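# Carry beaker from door-side drying rack to window-side bench

## Task

Lift the beaker off the drying rack that sits on the shelved bench by the door, then set it upright (opening facing up) on the worktop of the shelved bench by the window. Failure if the beaker ever touches the floor, if it drops more than a few centimetres or takes a hard knock (the glass breaks), or if the robot topples or ends up leaning.

## Robot and tools

ROBOT. TidyBot++: a wheeled base (0.54 m long, 0.50 m wide, 0.38 m tall) on four powered casters, carrying a single seven-joint arm with a two-finger gripper. The shoulder sits 0.12 m ahead of the base centre and 0.68 m above the floor. Arm segments: upper arm 0.42 m, forearm 0.31 m, hand 0.31 m. base_camera (644x364) is fixed on the front of the base about 0.35 m up and looks forward and down. wrist_camera (fisheye, 644x476) rides on the hand and looks along it. Calibration values are given but each camera can be slightly off.

FRAMES. Base frame: origin on the floor below the base centre, x forward, y left, z up, metres. hand_pose and hand_target are in this frame: x, y, z of the point between the finger pads, then a quaternion qw, qx, qy, qz. The hand's own z axis runs out along the fingers, and the fingers close along its y axis. The odometry frame is the base frame as it was when the scene began. base_odometry reports x, y in metres and heading in rad (left positive, -3.142 to 3.142), computed from wheel turns only, so slip counts as travel and drift builds up. base_tilt is in degrees; forward and right leans are positive.

move. One action per call, built from these keys:
- base: an object of offsets from where the base last reported itself. translate_m drives forward (+) or back, -2 to 2 m. strafe_m goes sideways, left +, -2 to 2 m. rotate_rad turns, counter-clockwise seen from above is +, -6.3 to 6.3 rad. Translation runs along a straight line in the base axes at command start.
- joints: a single object (there is only one arm) of absolute targets by name. joint_1_rad to joint_7_rad are in radians. joint_2_rad is limited to ±2.249, joint_4_rad to ±2.579, joint_6_rad to ±2.099; the others turn freely, take the shorter way round, and should be stepped in less than half a turn. Signs: joint_1_rad + is clockwise from above (opposite to heading). joint_2_rad 0 is upper arm vertical, + tilts it forward. joint_4_rad 0 is a straight elbow; with joint_3_rad at 3.14, negative folds the forearm forward. joint_6_rad negative bends the hand forward in that posture. joint_7_rad + turns a downward hand counter-clockwise; at 1.57 the fingers open left and right. gripper_pos is 0 (open, about 85 mm gap) to 1 (closed); gap is roughly 85 x (1 - gripper_pos) mm.
- target: one list of seven numbers [x, y, z, qw, qx, qy, qz], an absolute hand pose in the base frame, metres. When target is used, joints may contain only gripper_pos.
- speeds: per-action caps. translate_m or strafe_m 0.05 to 0.5 m/s (if both are moving, cap only one), rotate_rad 0.1 to 1.57 rad/s, gripper_pos 0.234 to 0.993 per second.
- cameras: list of base_camera, wrist_camera or all; [] returns no images.
- blocking: true (default) waits until everything is at rest; false returns after about 0.5 s while motion goes on.
An unknown key makes the call invalid; a value out of range gets it refused.

Other tools. wait(seconds 0 to 10, cameras) lets time pass and reports state. stop(cameras) brakes all running motions. zoom_image(camera, region [x0, y0, x1, y1] in pixels from the top-left, at most 504 by 504) enlarges part of the latest image. read_manual(section "licences") returns licence text only. finished_scene(scene) ends the current scene, given its number.

RESULT LINES. base_status, joint_status and hand_status give done, moving, off_target, stopped, contact_stop, time_out, not_followed, torque_fault or limit_stop_at_motor_heat. joint_positions lists angles; motor_effort gives percent of maximum torque, with the peak of the last action in brackets. hand_target is where the joint targets would put the hand. "joint command not followed" or "pose unreachable" means a self-collision or reach check held the arm back. on_its_own lists what happened uncommanded. "earlier move" shows a non-blocking move's progress. ARM HIT, MOTOR HOT and OVER-TEMPERATURE FAULT warn of a hard self-hit or heat. pictures names the order of images. A gripper reading off_target means something is between the fingers at that opening.

PRACTICE. Hand targets usually land within about 3 cm; correct by adding (wanted minus measured) to the last target. To hold still, resend hand_target, not hand_pose. Held loads make the arm sag; never command a joint to its current reading while holding something. A refused call or an uncommanded stop (contact_stop, time_out, torque fault) cancels the remaining moves in that reply. No check keeps the arm off the base, and the arm does not avoid furniture: it keeps pushing. A downward-pointing hand reaches at most about 0.94 m high, and only near the base.

AVOID. Grip the glass gently (a slow gripper speed, target just past contact), lift clear of the rack before moving, keep the beaker low and the arm tucked while driving, and lower it slowly until hand_pose stops descending before opening. Don't swing a stretched arm sideways, reach far over furniture from the folded posture, or drive while the arm is caught on something high: the robot can tip. Avoid slams, hard pushes, dropping or releasing a moving object, and excessive force or twist on the gripper. Torque over the sensor limits freezes the arm for 10 s.

Each tool is called after "Emit:" as name([rows], argument=value, ...), one row to a line, values as JSON.

## Session

Emit:
move(joints={"joint_6_rad": 0.5})

Scene clock: 2.00 s.
move: done
base_odometry: x=+0.000 y=+0.000 heading=+0.000
base_tilt: forward=-0.4 right=+0.5
base_status: not commanded
joint_positions: joint_1_rad=+0.035 joint_2_rad=-0.393 joint_3_rad=+3.092 joint_4_rad=-2.532 joint_5_rad=+0.015 joint_6_rad=+0.458 joint_7_rad=+1.595 gripper_pos=+0.000
joint_status: all done
motor_effort: joint_1_rad=+0(1) joint_2_rad=-5(6) joint_3_rad=+0(1) joint_4_rad=+18(18) joint_5_rad=+0(1) joint_6_rad=+9(9) joint_7_rad=+0(0)
hand_pose: x=+0.5317 y=+0.0109 z=+0.8663 quat_wxyz=(+0.014, +0.745, +0.026, +0.667) (m; base frame)
hand_target: x=+0.5325 y=+0.0113 z=+0.8779 quat_wxyz=(+0.014, +0.732, +0.026, +0.681) (m; base frame)
hand_status: not commanded
pictures: base_camera, wrist_camera
camera_calibration:
wrist_camera: T_world_to_cam=[[-0.0174707, -0.997974, 0.0611717, -0.0371137], [-0.105464, -0.0590003, -0.992671, 0.968724], [0.99427, -0.0237941, -0.104219, -0.300813], [0, 0, 0, 1]] pos_world=[0.400606, 0.0129589, 0.932544]

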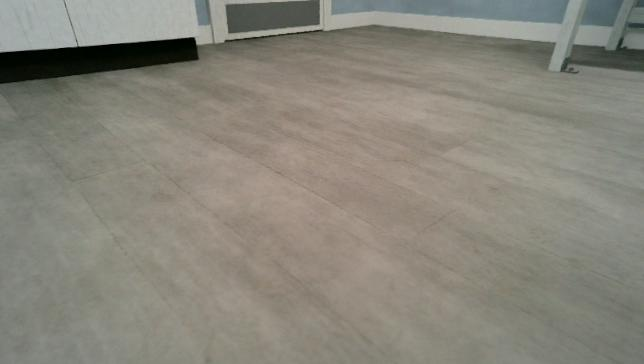

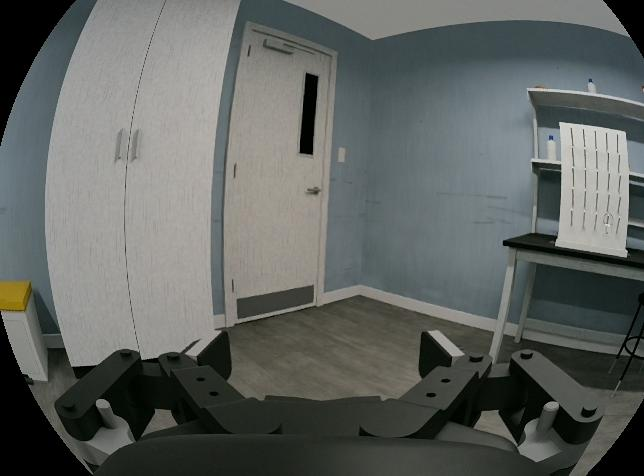

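Emit:
move(base={"rotate_rad": -0.8})

Emit:
zoom_image(camera="wrist_camera", region=[180, 60, 480, 300])

Emit:
move(base={"rotate_rad": -1.2})

Emit:
move(base={"rotate_rad": -1.2})

Emit:
move(base={"rotate_rad": -1.2})

Scene clock: 4.07 s.
move: done
base_odometry: x=+0.000 y=+0.000 heading=-0.798
base_tilt: forward=-0.4 right=+0.5
base_status: done
joint_positions: joint_1_rad=+0.035 joint_2_rad=-0.393 joint_3_rad=+3.092 joint_4_rad=-2.532 joint_5_rad=+0.015 joint_6_rad=+0.459 joint_7_rad=+1.595 gripper_pos=+0.000
joint_status: not commanded
motor_effort: joint_1_rad=+0(1) joint_2_rad=-5(6) joint_3_rad=+0(2) joint_4_rad=+17(18) joint_5_rad=-1(1) joint_6_rad=+9(9) joint_7_rad=+0(1)
hand_pose: x=+0.5317 y=+0.0110 z=+0.8664 quat_wxyz=(+0.014, +0.745, +0.026, +0.667) (m; base frame)
hand_target: x=+0.5325 y=+0.0113 z=+0.8779 quat_wxyz=(+0.014, +0.732, +0.026, +0.681) (m; base frame)
hand_status: not commanded
pictures: base_camera, wrist_camera
camera_calibration:
wrist_camera: T_world_to_cam=[[-0.017489, -0.997975, 0.0611502, -0.0370903], [-0.104859, -0.0589916, -0.992736, 0.968648], [0.994333, -0.023774, -0.103615, -0.301372], [0, 0, 0, 1]] pos_world=[0.400587, 0.012962, 0.932653]

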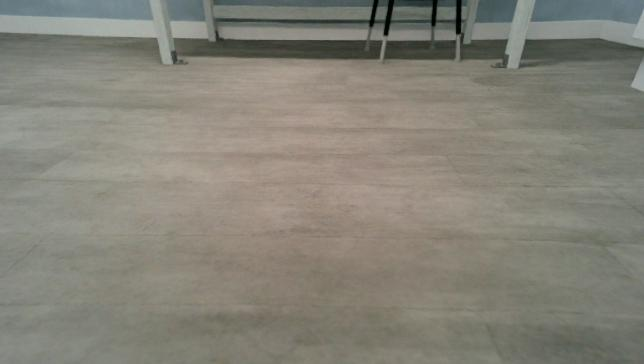

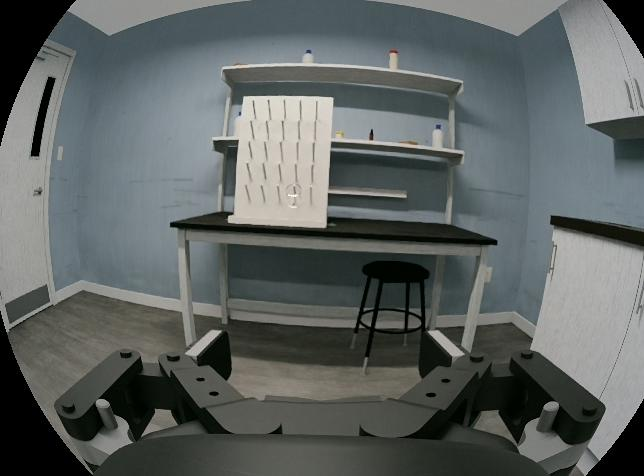

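Scaled by 1.680.

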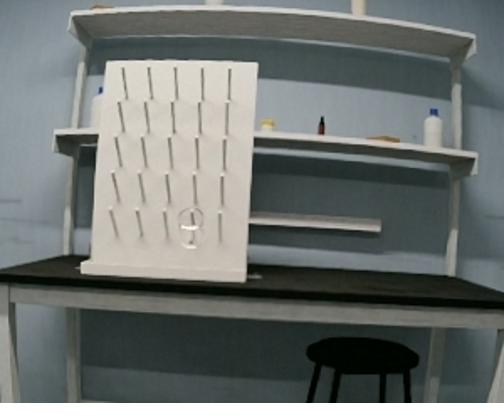

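Scene clock: 6.10 s.
move: done
base_odometry: x=+0.000 y=+0.000 heading=-1.997
base_tilt: forward=-0.4 right=+0.5
base_status: done
joint_positions: joint_1_rad=+0.035 joint_2_rad=-0.393 joint_3_rad=+3.092 joint_4_rad=-2.532 joint_5_rad=+0.015 joint_6_rad=+0.459 joint_7_rad=+1.595 gripper_pos=+0.000
joint_status: not commanded
motor_effort: joint_1_rad=+0(1) joint_2_rad=-6(6) joint_3_rad=+0(2) joint_4_rad=+17(18) joint_5_rad=+0(1) joint_6_rad=+9(9) joint_7_rad=+0(0)
hand_pose: x=+0.5317 y=+0.0110 z=+0.8665 quat_wxyz=(+0.014, +0.745, +0.026, +0.667) (m; base frame)
hand_target: x=+0.5325 y=+0.0113 z=+0.8779 quat_wxyz=(+0.014, +0.732, +0.026, +0.681) (m; base frame)
hand_status: not commanded
pictures: base_camera, wrist_camera
camera_calibration:
wrist_camera: T_world_to_cam=[[-0.0174908, -0.997975, 0.061148, -0.037088], [-0.104798, -0.0589907, -0.992742, 0.96864], [0.99434, -0.023772, -0.103554, -0.301428], [0, 0, 0, 1]] pos_world=[0.400585, 0.0129623, 0.932664]

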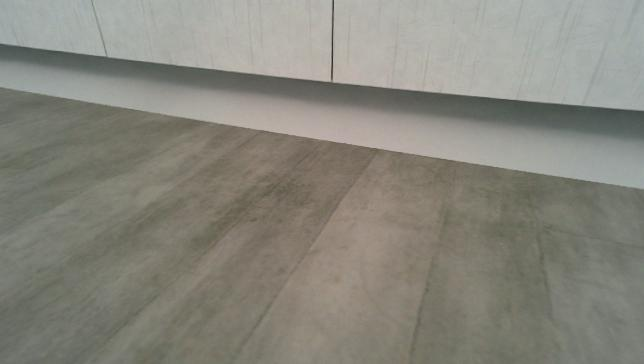

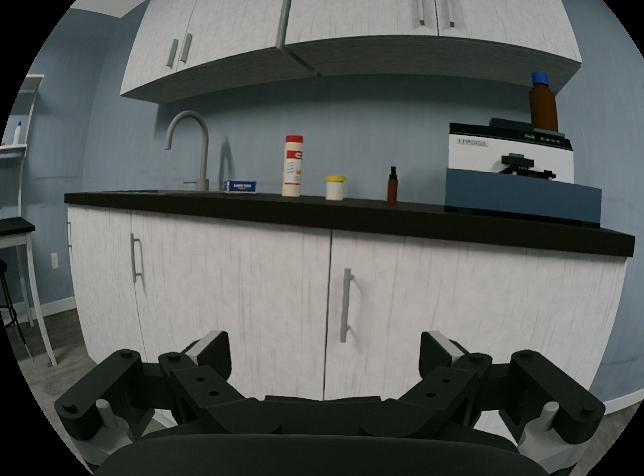

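Scene clock: 8.13 s.
move: done
base_odometry: x=+0.000 y=+0.000 heading=+3.088
base_tilt: forward=-0.4 right=+0.5
base_status: done
joint_positions: joint_1_rad=+0.035 joint_2_rad=-0.393 joint_3_rad=+3.092 joint_4_rad=-2.532 joint_5_rad=+0.015 joint_6_rad=+0.459 joint_7_rad=+1.595 gripper_pos=+0.000
joint_status: not commanded
motor_effort: joint_1_rad=+1(2) joint_2_rad=-6(6) joint_3_rad=+0(2) joint_4_rad=+18(18) joint_5_rad=+0(1) joint_6_rad=+9(9) joint_7_rad=+0(1)
hand_pose: x=+0.5317 y=+0.0110 z=+0.8665 quat_wxyz=(+0.014, +0.745, +0.026, +0.667) (m; base frame)
hand_target: x=+0.5325 y=+0.0113 z=+0.8779 quat_wxyz=(+0.014, +0.732, +0.026, +0.681) (m; base frame)
hand_status: not commanded
pictures: base_camera, wrist_camera
camera_calibration:
wrist_camera: T_world_to_cam=[[-0.0174908, -0.997975, 0.061148, -0.037088], [-0.104798, -0.0589907, -0.992742, 0.96864], [0.99434, -0.023772, -0.103554, -0.301428], [0, 0, 0, 1]] pos_world=[0.400585, 0.0129623, 0.932664]

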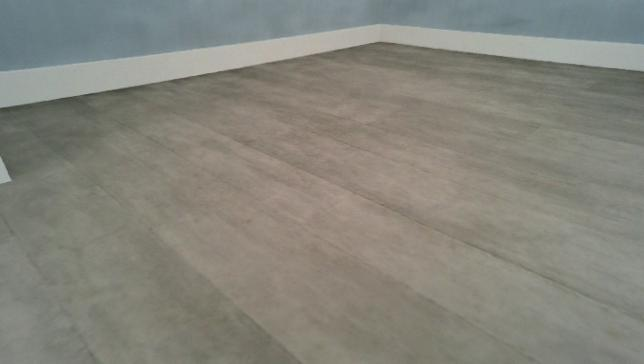

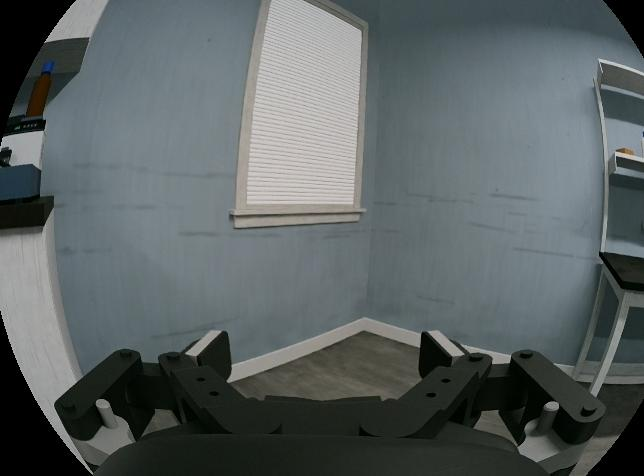

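Scene clock: 10.17 s.
move: done
base_odometry: x=+0.000 y=+0.000 heading=+1.890
base_tilt: forward=-0.4 right=+0.5
base_status: done
joint_positions: joint_1_rad=+0.035 joint_2_rad=-0.393 joint_3_rad=+3.092 joint_4_rad=-2.532 joint_5_rad=+0.015 joint_6_rad=+0.459 joint_7_rad=+1.595 gripper_pos=+0.000
joint_status: not commanded
motor_effort: joint_1_rad=+0(1) joint_2_rad=-5(6) joint_3_rad=+0(2) joint_4_rad=+17(18) joint_5_rad=+0(1) joint_6_rad=+9(9) joint_7_rad=+0(1)
hand_pose: x=+0.5317 y=+0.0110 z=+0.8665 quat_wxyz=(+0.014, +0.745, +0.026, +0.667) (m; base frame)
hand_target: x=+0.5325 y=+0.0113 z=+0.8779 quat_wxyz=(+0.014, +0.732, +0.026, +0.681) (m; base frame)
hand_status: not commanded
pictures: base_camera, wrist_camera
camera_calibration:
wrist_camera: T_world_to_cam=[[-0.0174908, -0.997975, 0.061148, -0.037088], [-0.104798, -0.0589907, -0.992742, 0.96864], [0.99434, -0.023772, -0.103554, -0.301428], [0, 0, 0, 1]] pos_world=[0.400585, 0.0129623, 0.932664]

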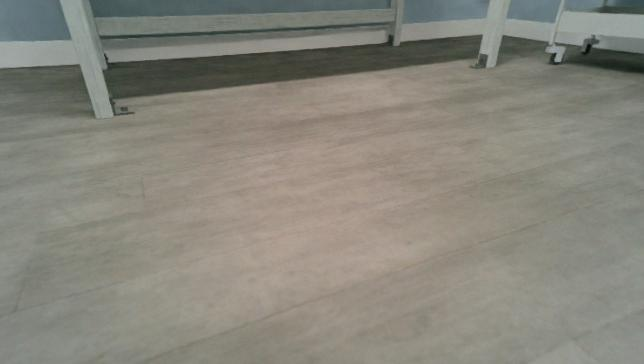

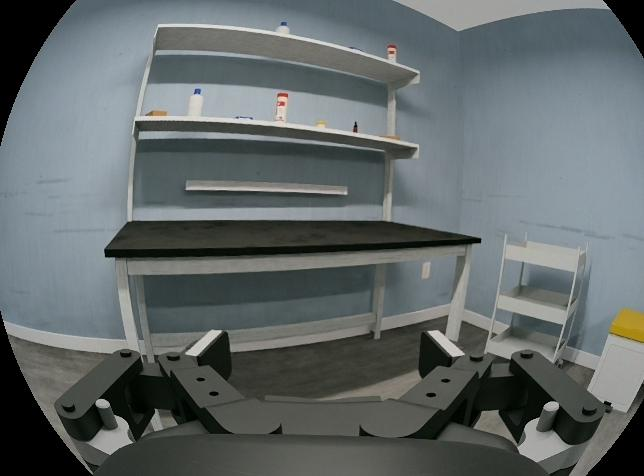

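Emit:
move(base={"rotate_rad": -2.72}, cameras=[])

Emit:
move(base={"translate_m": 0.9, "strafe_m": 0.2})

Emit:
zoom_image(camera="wrist_camera", region=[240, 100, 440, 260])

Scene clock: 13.93 s.
move: done
base_odometry: x=+0.000 y=+0.000 heading=-0.829
base_tilt: forward=-0.4 right=+0.5
base_status: done
joint_positions: joint_1_rad=+0.035 joint_2_rad=-0.393 joint_3_rad=+3.092 joint_4_rad=-2.532 joint_5_rad=+0.015 joint_6_rad=+0.459 joint_7_rad=+1.595 gripper_pos=+0.000
joint_status: not commanded
motor_effort: joint_1_rad=+1(2) joint_2_rad=-6(6) joint_3_rad=+1(2) joint_4_rad=+18(18) joint_5_rad=+0(1) joint_6_rad=+9(9) joint_7_rad=+0(1)
hand_pose: x=+0.5317 y=+0.0110 z=+0.8665 quat_wxyz=(+0.014, +0.745, +0.026, +0.667) (m; base frame)
hand_target: x=+0.5325 y=+0.0113 z=+0.8779 quat_wxyz=(+0.014, +0.732, +0.026, +0.681) (m; base frame)
hand_status: not commanded
pictures: none
No camera images: "cameras" was empty.

Scene clock: 16.80 s.
move: done
base_odometry: x=+0.756 y=-0.528 heading=-0.830
base_tilt: forward=-0.4 right=+0.5
base_status: done
joint_positions: joint_1_rad=+0.035 joint_2_rad=-0.393 joint_3_rad=+3.092 joint_4_rad=-2.532 joint_5_rad=+0.015 joint_6_rad=+0.461 joint_7_rad=+1.595 gripper_pos=+0.000
joint_status: not commanded
motor_effort: joint_1_rad=+0(1) joint_2_rad=-5(7) joint_3_rad=+1(1) joint_4_rad=+18(18) joint_5_rad=+0(1) joint_6_rad=+9(9) joint_7_rad=+0(0)
hand_pose: x=+0.5316 y=+0.0110 z=+0.8675 quat_wxyz=(+0.014, +0.744, +0.026, +0.668) (m; base frame)
hand_target: x=+0.5325 y=+0.0113 z=+0.8779 quat_wxyz=(+0.014, +0.732, +0.026, +0.681) (m; base frame)
hand_status: not commanded
pictures: base_camera, wrist_camera
camera_calibration:
wrist_camera: T_world_to_cam=[[-0.0176082, -0.997977, 0.0610965, -0.0370177], [-0.101899, -0.0589966, -0.993044, 0.968345], [0.994639, -0.0237114, -0.100654, -0.303886], [0, 0, 0, 1]] pos_world=[0.400279, 0.0129807, 0.933283]

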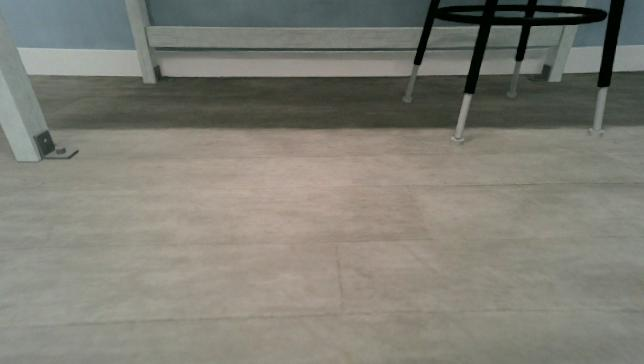

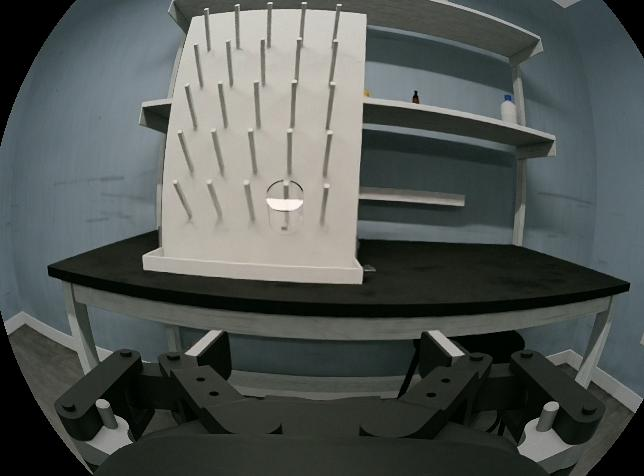

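Scaled by 2.520.

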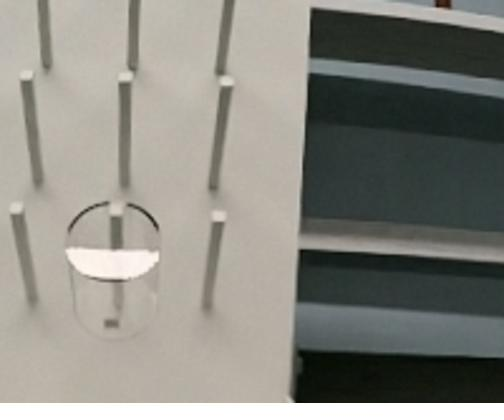

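Emit:
move(base={"translate_m": 0.1, "strafe_m": -0.7, "rotate_rad": 0.75})

Emit:
zoom_image(camera="wrist_camera", region=[220, 50, 480, 290])

Scene clock: 20.93 s.
move: done
base_odometry: x=+0.306 y=-1.075 heading=-0.079
base_tilt: forward=-0.4 right=+0.5
base_status: done
joint_positions: joint_1_rad=+0.035 joint_2_rad=-0.395 joint_3_rad=+3.093 joint_4_rad=-2.532 joint_5_rad=+0.015 joint_6_rad=+0.461 joint_7_rad=+1.595 gripper_pos=+0.000
joint_status: not commanded
motor_effort: joint_1_rad=+0(1) joint_2_rad=-5(7) joint_3_rad=+1(2) joint_4_rad=+18(18) joint_5_rad=+0(1) joint_6_rad=+9(9) joint_7_rad=+0(1)
hand_pose: x=+0.5314 y=+0.0109 z=+0.8681 quat_wxyz=(+0.014, +0.743, +0.026, +0.668) (m; base frame)
hand_target: x=+0.5325 y=+0.0113 z=+0.8779 quat_wxyz=(+0.014, +0.732, +0.026, +0.681) (m; base frame)
hand_status: not commanded
pictures: base_camera, wrist_camera
camera_calibration:
wrist_camera: T_world_to_cam=[[-0.017774, -0.997975, 0.0610711, -0.0369768], [-0.100343, -0.058992, -0.993202, 0.968239], [0.994794, -0.0237813, -0.0990917, -0.305054], [0, 0, 0, 1]] pos_world=[0.399965, 0.0129618, 0.933687]

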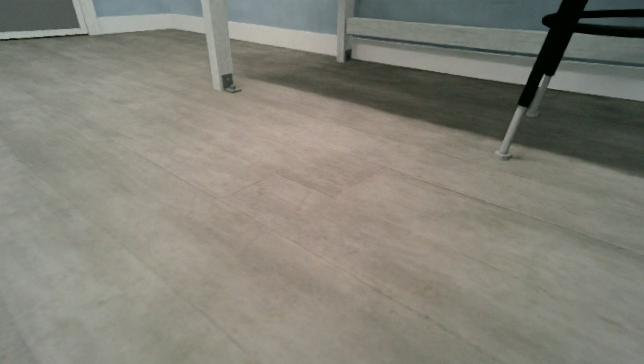

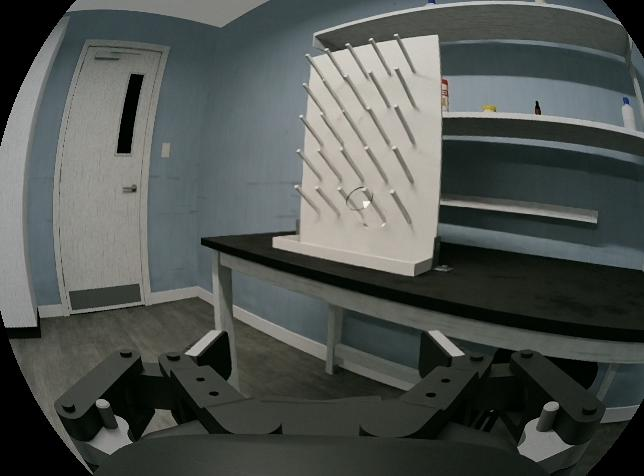

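Scaled by 1.938.

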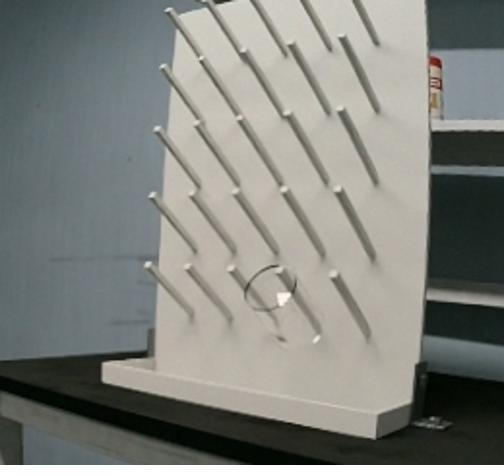

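Emit:
move(base={"translate_m": 0.542, "strafe_m": 0.57, "rotate_rad": -0.751}, joints={"joint_1_rad": 0, "joint_2_rad": 0.727, "joint_3_rad": 3.1416, "joint_4_rad": -1.84, "joint_5_rad": 0, "joint_6_rad": 1.607, "joint_7_rad": 1.571})

Emit:
zoom_image(camera="wrist_camera", region=[180, 120, 480, 420])

Scene clock: 26.90 s.
move: done
base_odometry: x=+0.892 y=-0.550 heading=-0.831
base_tilt: forward=-0.4 right=+0.5
base_status: done
joint_positions: joint_1_rad=-0.003 joint_2_rad=+0.690 joint_3_rad=+3.125 joint_4_rad=-1.855 joint_5_rad=+0.015 joint_6_rad=+1.563 joint_7_rad=+1.595 gripper_pos=+0.000
joint_status: all done
motor_effort: joint_1_rad=+0(4) joint_2_rad=-33(34) joint_3_rad=-1(3) joint_4_rad=+12(19) joint_5_rad=+0(2) joint_6_rad=+7(11) joint_7_rad=+0(1)
hand_pose: x=+0.8220 y=+0.0146 z=+0.9193 quat_wxyz=(-0.002, +0.471, +0.011, +0.882) (m; base frame)
hand_target: x=+0.8245 y=+0.0013 z=+0.9108 quat_wxyz=(+0.000, +0.462, +0.000, +0.887) (m; base frame)
hand_status: not commanded
pictures: base_camera, wrist_camera
camera_calibration:
wrist_camera: T_world_to_cam=[[-0.0182956, -0.999831, -0.00201812, 0.0271131], [0.559302, -0.00856135, -0.82892, 0.354535], [0.828762, -0.0162943, 0.559364, -1.05794], [0, 0, 0, 1]] pos_world=[0.678987, 0.0129054, 0.885711]

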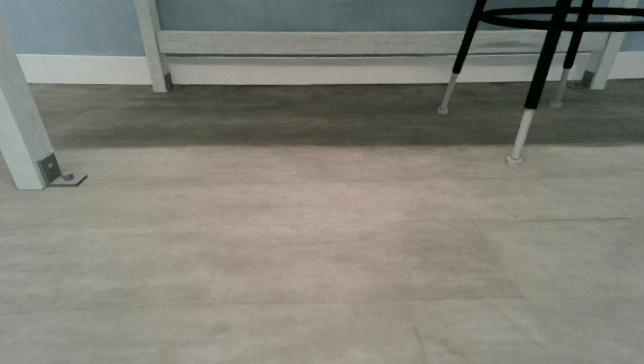

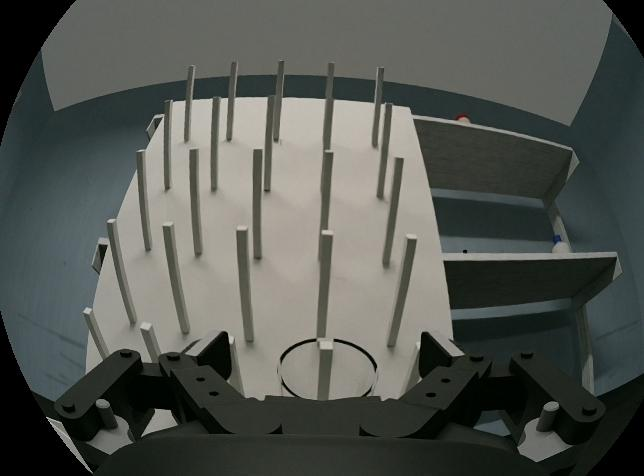

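Scaled by 1.680.

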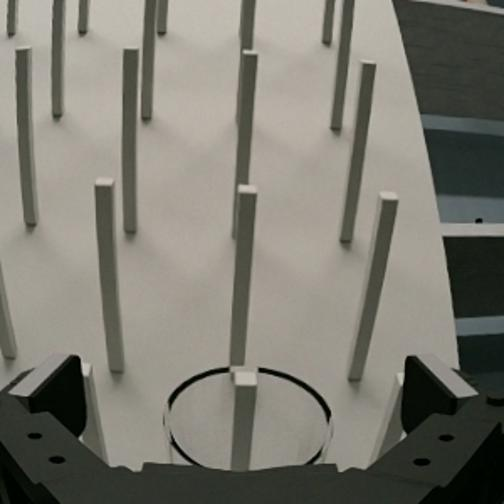

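Emit:
move(joints={"joint_1_rad": 0, "joint_2_rad": 0.775, "joint_3_rad": 3.1416, "joint_4_rad": -1.825, "joint_5_rad": 0, "joint_6_rad": 1.66, "joint_7_rad": 1.571})

Emit:
move(base={"translate_m": 0.06}, speeds={"translate_m": 0.15})

Emit:
zoom_image(camera="wrist_camera", region=[180, 180, 480, 476])

Scene clock: 28.63 s.
move: done
base_odometry: x=+0.892 y=-0.550 heading=-0.831
base_tilt: forward=-0.4 right=+0.5
base_status: not commanded
joint_positions: joint_1_rad=-0.003 joint_2_rad=+0.737 joint_3_rad=+3.125 joint_4_rad=-1.837 joint_5_rad=+0.015 joint_6_rad=+1.620 joint_7_rad=+1.595 gripper_pos=+0.000
joint_status: all done
motor_effort: joint_1_rad=+0(2) joint_2_rad=-33(35) joint_3_rad=-1(1) joint_4_rad=+12(13) joint_5_rad=+0(1) joint_6_rad=+7(8) joint_7_rad=+0(1)
hand_pose: x=+0.8244 y=+0.0142 z=+0.9083 quat_wxyz=(-0.002, +0.459, +0.010, +0.888) (m; base frame)
hand_target: x=+0.8269 y=+0.0013 z=+0.8966 quat_wxyz=(+0.000, +0.453, +0.000, +0.892) (m; base frame)
hand_status: not commanded
pictures: base_camera, wrist_camera
camera_calibration:
wrist_camera: T_world_to_cam=[[-0.0185573, -0.999819, -0.00427798, 0.0290532], [0.582271, -0.00732887, -0.812962, 0.310576], [0.812783, -0.0175773, 0.582301, -1.06141], [0, 0, 0, 1]] pos_world=[0.682396, 0.0126674, 0.870672]

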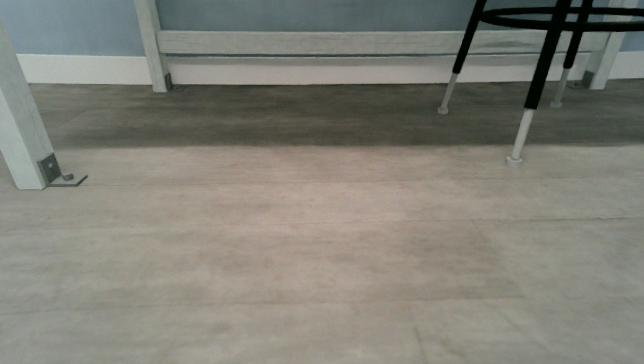

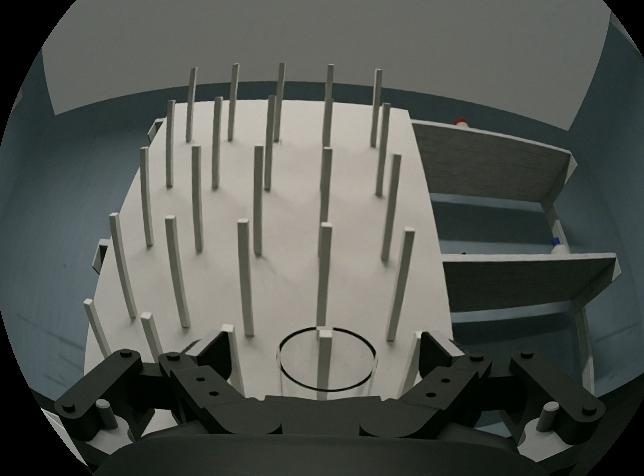

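Scene clock: 29.60 s.
move: done
base_odometry: x=+0.933 y=-0.594 heading=-0.831
base_tilt: forward=-0.3 right=+0.5
base_status: done
joint_positions: joint_1_rad=-0.003 joint_2_rad=+0.740 joint_3_rad=+3.125 joint_4_rad=-1.833 joint_5_rad=+0.015 joint_6_rad=+1.622 joint_7_rad=+1.595 gripper_pos=+0.000
joint_status: not commanded
motor_effort: joint_1_rad=+0(2) joint_2_rad=-33(35) joint_3_rad=-1(2) joint_4_rad=+12(13) joint_5_rad=+0(1) joint_6_rad=+7(8) joint_7_rad=+0(1)
hand_pose: x=+0.8251 y=+0.0141 z=+0.9083 quat_wxyz=(-0.002, +0.458, +0.010, +0.889) (m; base frame)
hand_target: x=+0.8269 y=+0.0013 z=+0.8966 quat_wxyz=(+0.000, +0.453, +0.000, +0.892) (m; base frame)
hand_status: not commanded
pictures: base_camera, wrist_camera
camera_calibration:
wrist_camera: T_world_to_cam=[[-0.0187103, -0.999816, -0.00434286, 0.0291663], [0.584392, -0.00741153, -0.811438, 0.307052], [0.811256, -0.0177201, 0.584423, -1.06264], [0, 0, 0, 1]] pos_world=[0.68318, 0.0126065, 0.870311]

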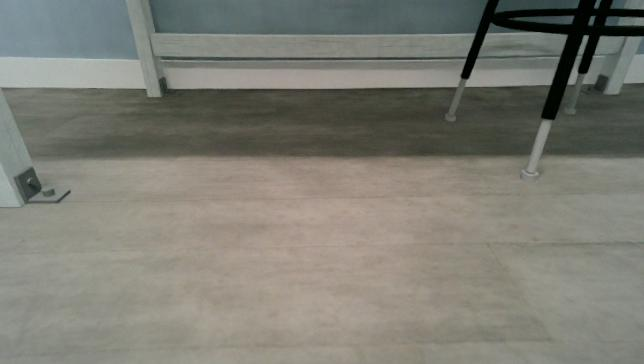

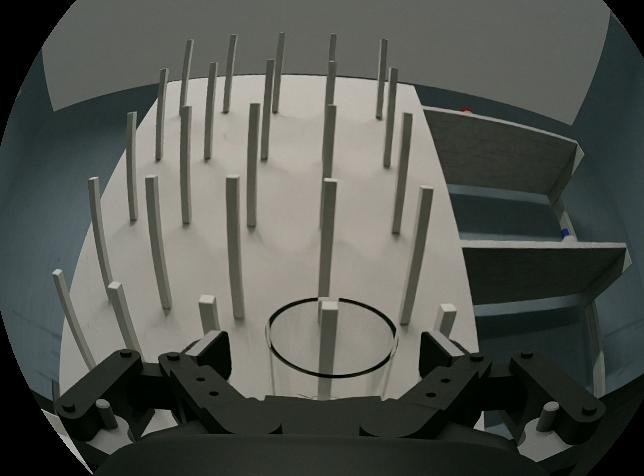

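Scaled by 1.680.

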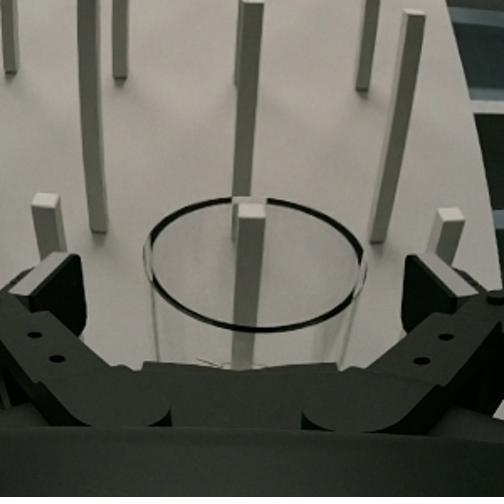

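Emit:
move(base={"translate_m": 0.035, "strafe_m": -0.002}, speeds={"translate_m": 0.1}, cameras=["wrist_camera"])

Emit:
zoom_image(camera="wrist_camera", region=[180, 180, 480, 476])

Scene clock: 31.23 s.
move: done
base_odometry: x=+0.955 y=-0.621 heading=-0.830
base_tilt: forward=-0.4 right=+0.5
base_status: done
joint_positions: joint_1_rad=-0.003 joint_2_rad=+0.742 joint_3_rad=+3.125 joint_4_rad=-1.833 joint_5_rad=+0.015 joint_6_rad=+1.623 joint_7_rad=+1.595 gripper_pos=+0.000
joint_status: not commanded
motor_effort: joint_1_rad=+1(3) joint_2_rad=-34(35) joint_3_rad=-1(1) joint_4_rad=+12(13) joint_5_rad=+0(1) joint_6_rad=+7(8) joint_7_rad=+0(0)
hand_pose: x=+0.8253 y=+0.0141 z=+0.9079 quat_wxyz=(-0.002, +0.458, +0.010, +0.889) (m; base frame)
hand_target: x=+0.8269 y=+0.0013 z=+0.8966 quat_wxyz=(+0.000, +0.453, +0.000, +0.892) (m; base frame)
hand_status: not commanded
pictures: wrist_camera
camera_calibration:
wrist_camera: T_world_to_cam=[[-0.0187191, -0.999815, -0.00437677, 0.0291998], [0.584582, -0.00739333, -0.811301, 0.306334], [0.811119, -0.0177454, 0.584612, -1.06261], [0, 0, 0, 1]] pos_world=[0.683375, 0.0126027, 0.869874]

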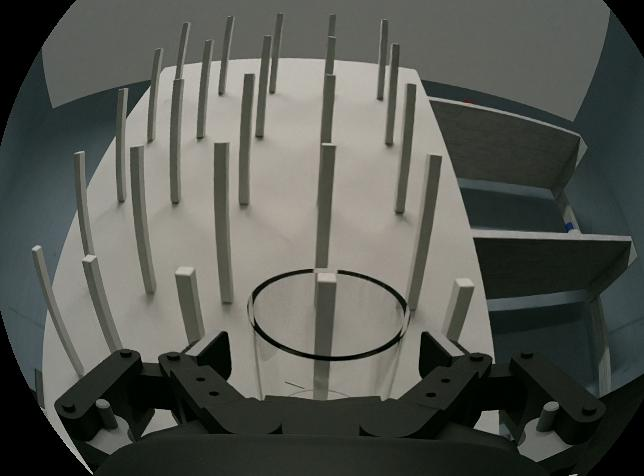

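Scaled by 1.680.

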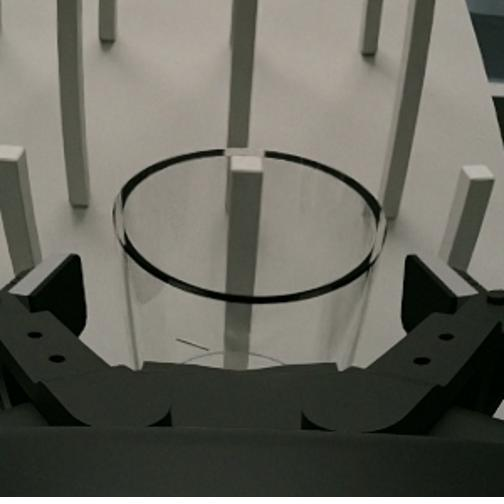

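Emit:
move(joints={"joint_2_rad": 0.793, "joint_6_rad": 1.676}, cameras=[])

Emit:
move(base={"translate_m": 0.026}, speeds={"translate_m": 0.08}, cameras=["wrist_camera"])

Emit:
zoom_image(camera="wrist_camera", region=[180, 180, 480, 476])

Scene clock: 32.47 s.
move: done
base_odometry: x=+0.955 y=-0.621 heading=-0.830
base_tilt: forward=-0.4 right=+0.5
base_status: not commanded
joint_positions: joint_1_rad=-0.003 joint_2_rad=+0.753 joint_3_rad=+3.125 joint_4_rad=-1.833 joint_5_rad=+0.015 joint_6_rad=+1.638 joint_7_rad=+1.595 gripper_pos=+0.000
joint_status: all done
motor_effort: joint_1_rad=+0(1) joint_2_rad=-34(35) joint_3_rad=-1(1) joint_4_rad=+12(12) joint_5_rad=+0(0) joint_6_rad=+7(7) joint_7_rad=+0(0)
hand_pose: x=+0.8251 y=+0.0140 z=+0.9036 quat_wxyz=(-0.002, +0.456, +0.010, +0.890) (m; base frame)
hand_target: x=+0.8277 y=+0.0013 z=+0.8879 quat_wxyz=(+0.000, +0.454, +0.000, +0.891) (m; base frame)
hand_status: not commanded
pictures: none
No camera images: "cameras" was empty.

Scene clock: 33.23 s.
move: done
base_odometry: x=+0.973 y=-0.640 heading=-0.830
base_tilt: forward=-0.4 right=+0.5
base_status: done
joint_positions: joint_1_rad=-0.003 joint_2_rad=+0.746 joint_3_rad=+3.125 joint_4_rad=-1.826 joint_5_rad=+0.015 joint_6_rad=+1.660 joint_7_rad=+1.595 gripper_pos=+0.000
joint_status: not commanded
motor_effort: joint_1_rad=+0(4) joint_2_rad=-28(34) joint_3_rad=-1(2) joint_4_rad=+11(13) joint_5_rad=+1(1) joint_6_rad=+4(7) joint_7_rad=+0(0)
hand_pose: x=+0.8201 y=+0.0139 z=+0.9164 quat_wxyz=(-0.002, +0.441, +0.010, +0.898) (m; base frame)
hand_target: x=+0.8277 y=+0.0013 z=+0.8879 quat_wxyz=(+0.000, +0.454, +0.000, +0.891) (m; base frame)
hand_status: not commanded
pictures: wrist_camera
camera_calibration:
wrist_camera: T_world_to_cam=[[-0.0187472, -0.999805, -0.00615277, 0.0305326], [0.615301, -0.00668648, -0.788264, 0.26996], [0.788069, -0.0185636, 0.615307, -1.07257], [0, 0, 0, 1]] pos_world=[0.679728, 0.012421, 0.872949]

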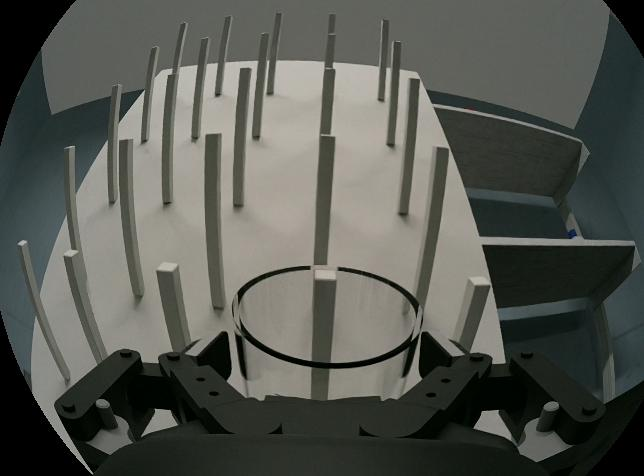

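Scaled by 1.680.

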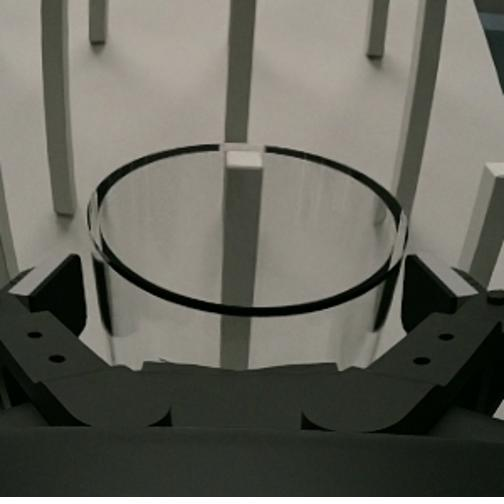

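Emit:
move(base={"translate_m": -0.06}, speeds={"translate_m": 0.1}, cameras=[])

Emit:
move(joints={"joint_2_rad": 0.53, "joint_4_rad": -1.926, "joint_6_rad": 1.155}, cameras=["wrist_camera"])

Emit:
zoom_image(camera="wrist_camera", region=[180, 100, 480, 396])

Scene clock: 36.00 s.
move: done
base_odometry: x=+0.933 y=-0.596 heading=-0.830
base_tilt: forward=-0.3 right=+0.5
base_status: done
joint_positions: joint_1_rad=-0.003 joint_2_rad=+0.766 joint_3_rad=+3.125 joint_4_rad=-1.826 joint_5_rad=+0.015 joint_6_rad=+1.660 joint_7_rad=+1.595 gripper_pos=+0.000
joint_status: not commanded
motor_effort: joint_1_rad=+0(1) joint_2_rad=-34(36) joint_3_rad=-1(1) joint_4_rad=+12(13) joint_5_rad=+1(1) joint_6_rad=+7(7) joint_7_rad=+0(0)
hand_pose: x=+0.8245 y=+0.0139 z=+0.9031 quat_wxyz=(-0.002, +0.449, +0.010, +0.893) (m; base frame)
hand_target: x=+0.8277 y=+0.0013 z=+0.8879 quat_wxyz=(+0.000, +0.454, +0.000, +0.891) (m; base frame)
hand_status: not commanded
pictures: none
No camera images: "cameras" was empty.

Scene clock: 37.67 s.
move: done
base_odometry: x=+0.933 y=-0.596 heading=-0.830
base_tilt: forward=-0.4 right=+0.5
base_status: not commanded
joint_positions: joint_1_rad=-0.003 joint_2_rad=+0.538 joint_3_rad=+3.125 joint_4_rad=-1.907 joint_5_rad=+0.015 joint_6_rad=+1.215 joint_7_rad=+1.595 gripper_pos=+0.000
joint_status: all done
motor_effort: joint_1_rad=+0(1) joint_2_rad=-31(36) joint_3_rad=+0(1) joint_4_rad=+14(15) joint_5_rad=+0(1) joint_6_rad=+8(9) joint_7_rad=+0(1)
hand_pose: x=+0.8293 y=+0.0159 z=+0.9062 quat_wxyz=(-0.001, +0.577, +0.016, +0.817) (m; base frame)
hand_target: x=+0.8308 y=+0.0013 z=+0.8845 quat_wxyz=(+0.000, +0.606, +0.000, +0.796) (m; base frame)
hand_status: not commanded
pictures: wrist_camera
camera_calibration:
wrist_camera: T_world_to_cam=[[-0.0164615, -0.999785, 0.0126424, 0.0137592], [0.339282, -0.0174793, -0.940522, 0.62328], [0.940541, -0.011193, 0.339497, -0.950211], [0, 0, 0, 1]] pos_world=[0.682471, 0.014015, 0.908629]

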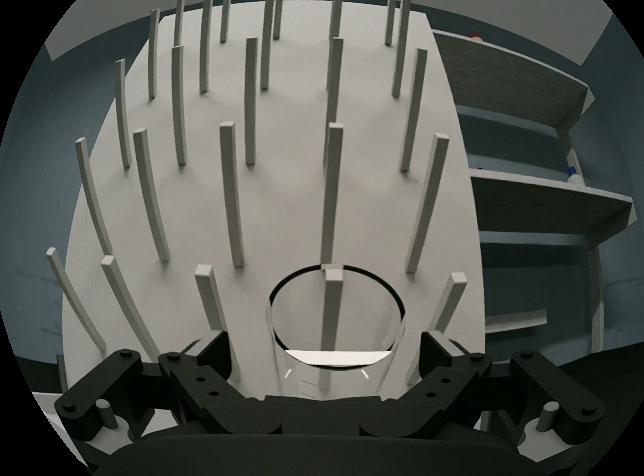

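Scaled by 1.680.

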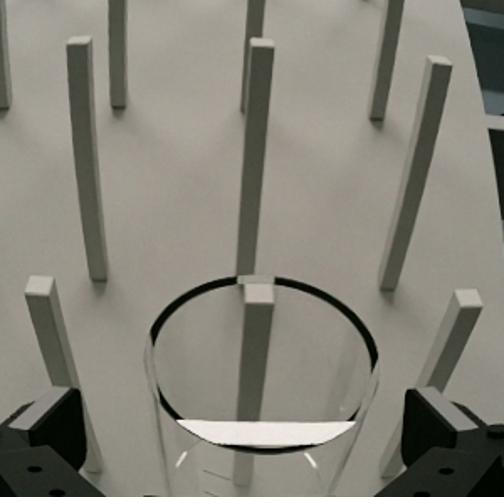

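Emit:
move(base={"strafe_m": -0.005}, joints={"joint_2_rad": 0.585, "joint_4_rad": -1.926, "joint_6_rad": 1.2}, cameras=["wrist_camera"])

Scene clock: 38.90 s.
move: done
base_odometry: x=+0.929 y=-0.599 heading=-0.830
base_tilt: forward=-0.3 right=+0.5
base_status: done
joint_positions: joint_1_rad=-0.003 joint_2_rad=+0.555 joint_3_rad=+3.126 joint_4_rad=-1.910 joint_5_rad=+0.015 joint_6_rad=+1.214 joint_7_rad=+1.595 gripper_pos=+0.000
joint_status: all done
motor_effort: joint_1_rad=+0(4) joint_2_rad=-31(32) joint_3_rad=-1(3) joint_4_rad=+14(15) joint_5_rad=+1(2) joint_6_rad=+8(9) joint_7_rad=+0(0)
hand_pose: x=+0.8328 y=+0.0151 z=+0.8921 quat_wxyz=(-0.001, +0.585, +0.016, +0.811) (m; base frame)
hand_target: x=+0.8376 y=+0.0013 z=+0.8587 quat_wxyz=(+0.000, +0.610, +0.000, +0.793) (m; base frame)
hand_status: not commanded
pictures: wrist_camera
camera_calibration:
wrist_camera: T_world_to_cam=[[-0.0174729, -0.999752, 0.0137865, 0.0130412], [0.319195, -0.0186447, -0.947506, 0.63182], [0.947528, -0.0121551, 0.319441, -0.936647], [0, 0, 0, 1]] pos_world=[0.686054, 0.013433, 0.897677]

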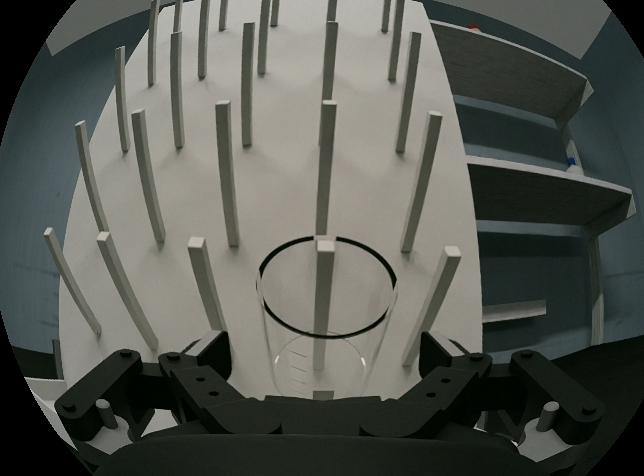

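Emit:
move(base={"translate_m": 0.04}, speeds={"translate_m": 0.1}, cameras=["wrist_camera"])

Emit:
zoom_image(camera="wrist_camera", region=[180, 180, 480, 476])

Scene clock: 40.20 s.
move: done
base_odometry: x=+0.956 y=-0.629 heading=-0.830
base_tilt: forward=-0.3 right=+0.5
base_status: done
joint_positions: joint_1_rad=-0.003 joint_2_rad=+0.557 joint_3_rad=+3.127 joint_4_rad=-1.912 joint_5_rad=+0.015 joint_6_rad=+1.214 joint_7_rad=+1.595 gripper_pos=+0.000
joint_status: not commanded
motor_effort: joint_1_rad=+0(4) joint_2_rad=-31(34) joint_3_rad=+0(2) joint_4_rad=+14(15) joint_5_rad=+0(1) joint_6_rad=+8(9) joint_7_rad=+0(1)
hand_pose: x=+0.8328 y=+0.0151 z=+0.8901 quat_wxyz=(-0.001, +0.587, +0.016, +0.810) (m; base frame)
hand_target: x=+0.8376 y=+0.0013 z=+0.8587 quat_wxyz=(+0.000, +0.610, +0.000, +0.793) (m; base frame)
hand_status: not commanded
pictures: wrist_camera
camera_calibration:
wrist_camera: T_world_to_cam=[[-0.0175062, -0.999749, 0.0139482, 0.0128972], [0.315878, -0.018766, -0.948614, 0.633702], [0.948638, -0.0122007, 0.316127, -0.933914], [0, 0, 0, 1]] pos_world=[0.685999, 0.0133917, 0.896195]

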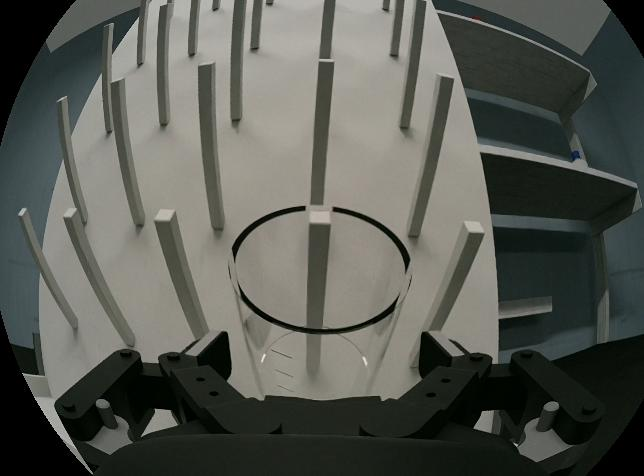

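Scaled by 1.680.

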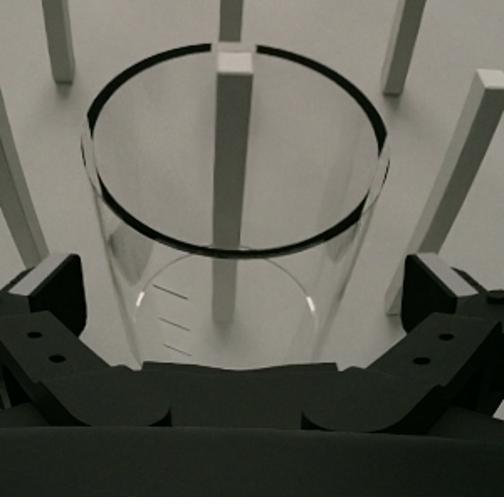

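Emit:
move(base={"translate_m": 0.022, "strafe_m": 0.0015}, speeds={"translate_m": 0.08}, cameras=["wrist_camera"])

Emit:
zoom_image(camera="wrist_camera", region=[180, 180, 480, 476])

Scene clock: 41.27 s.
move: done
base_odometry: x=+0.972 y=-0.645 heading=-0.830
base_tilt: forward=-0.4 right=+0.5
base_status: done
joint_positions: joint_1_rad=-0.003 joint_2_rad=+0.559 joint_3_rad=+3.127 joint_4_rad=-1.913 joint_5_rad=+0.015 joint_6_rad=+1.214 joint_7_rad=+1.595 gripper_pos=+0.000
joint_status: not commanded
motor_effort: joint_1_rad=+0(2) joint_2_rad=-31(33) joint_3_rad=+0(2) joint_4_rad=+14(15) joint_5_rad=+0(1) joint_6_rad=+8(9) joint_7_rad=+0(0)
hand_pose: x=+0.8330 y=+0.0151 z=+0.8883 quat_wxyz=(-0.001, +0.588, +0.016, +0.809) (m; base frame)
hand_target: x=+0.8376 y=+0.0013 z=+0.8587 quat_wxyz=(+0.000, +0.610, +0.000, +0.793) (m; base frame)
hand_status: not commanded
pictures: wrist_camera
camera_calibration:
wrist_camera: T_world_to_cam=[[-0.0174829, -0.999749, 0.0140348, 0.0128189], [0.313145, -0.0188057, -0.949519, 0.634967], [0.949545, -0.0122054, 0.313395, -0.93189], [0, 0, 0, 1]] pos_world=[0.686259, 0.0133825, 0.894783]

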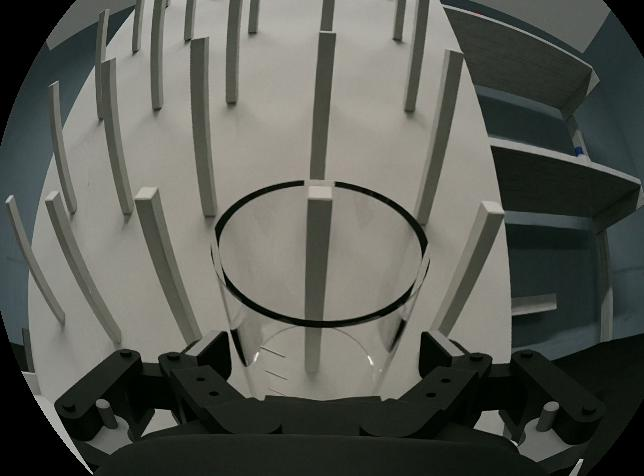

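Scaled by 1.680.

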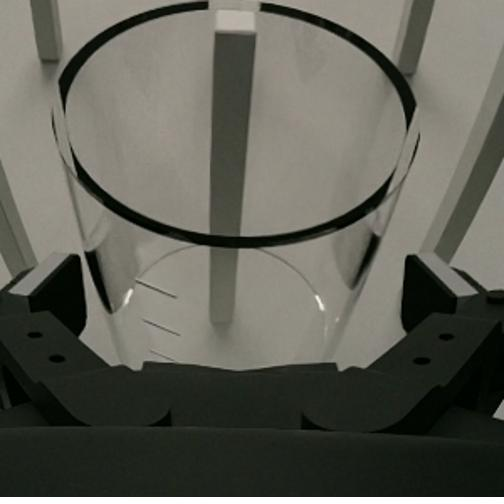

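Emit:
move(joints={"gripper_pos": 0.18}, speeds={"gripper_pos": 0.234}, cameras=["wrist_camera"])

Emit:
zoom_image(camera="wrist_camera", region=[180, 180, 480, 476])

Scene clock: 42.63 s.
move: done
base_odometry: x=+0.972 y=-0.645 heading=-0.830
base_tilt: forward=-0.4 right=+0.5
base_status: not commanded
joint_positions: joint_1_rad=-0.003 joint_2_rad=+0.559 joint_3_rad=+3.127 joint_4_rad=-1.913 joint_5_rad=+0.015 joint_6_rad=+1.214 joint_7_rad=+1.595 gripper_pos=+0.180
joint_status: all done
motor_effort: joint_1_rad=+1(1) joint_2_rad=-31(31) joint_3_rad=+0(1) joint_4_rad=+14(15) joint_5_rad=+0(1) joint_6_rad=+8(9) joint_7_rad=+0(1)
hand_pose: x=+0.8330 y=+0.0151 z=+0.8883 quat_wxyz=(-0.001, +0.588, +0.016, +0.809) (m; base frame)
hand_target: x=+0.8376 y=+0.0013 z=+0.8587 quat_wxyz=(+0.000, +0.610, +0.000, +0.793) (m; base frame)
hand_status: not commanded
pictures: wrist_camera
camera_calibration:
wrist_camera: T_world_to_cam=[[-0.0174829, -0.999749, 0.0140348, 0.0128189], [0.313145, -0.0188057, -0.949519, 0.634967], [0.949545, -0.0122054, 0.313395, -0.93189], [0, 0, 0, 1]] pos_world=[0.686259, 0.0133825, 0.894783]

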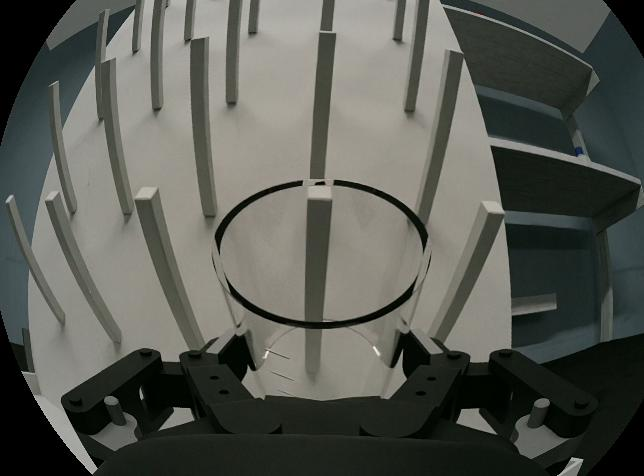

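Scaled by 1.680.

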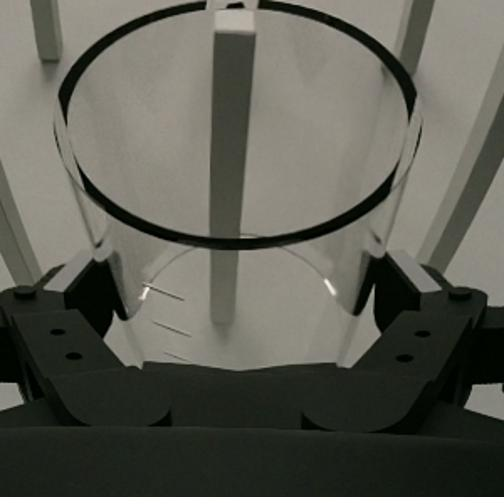

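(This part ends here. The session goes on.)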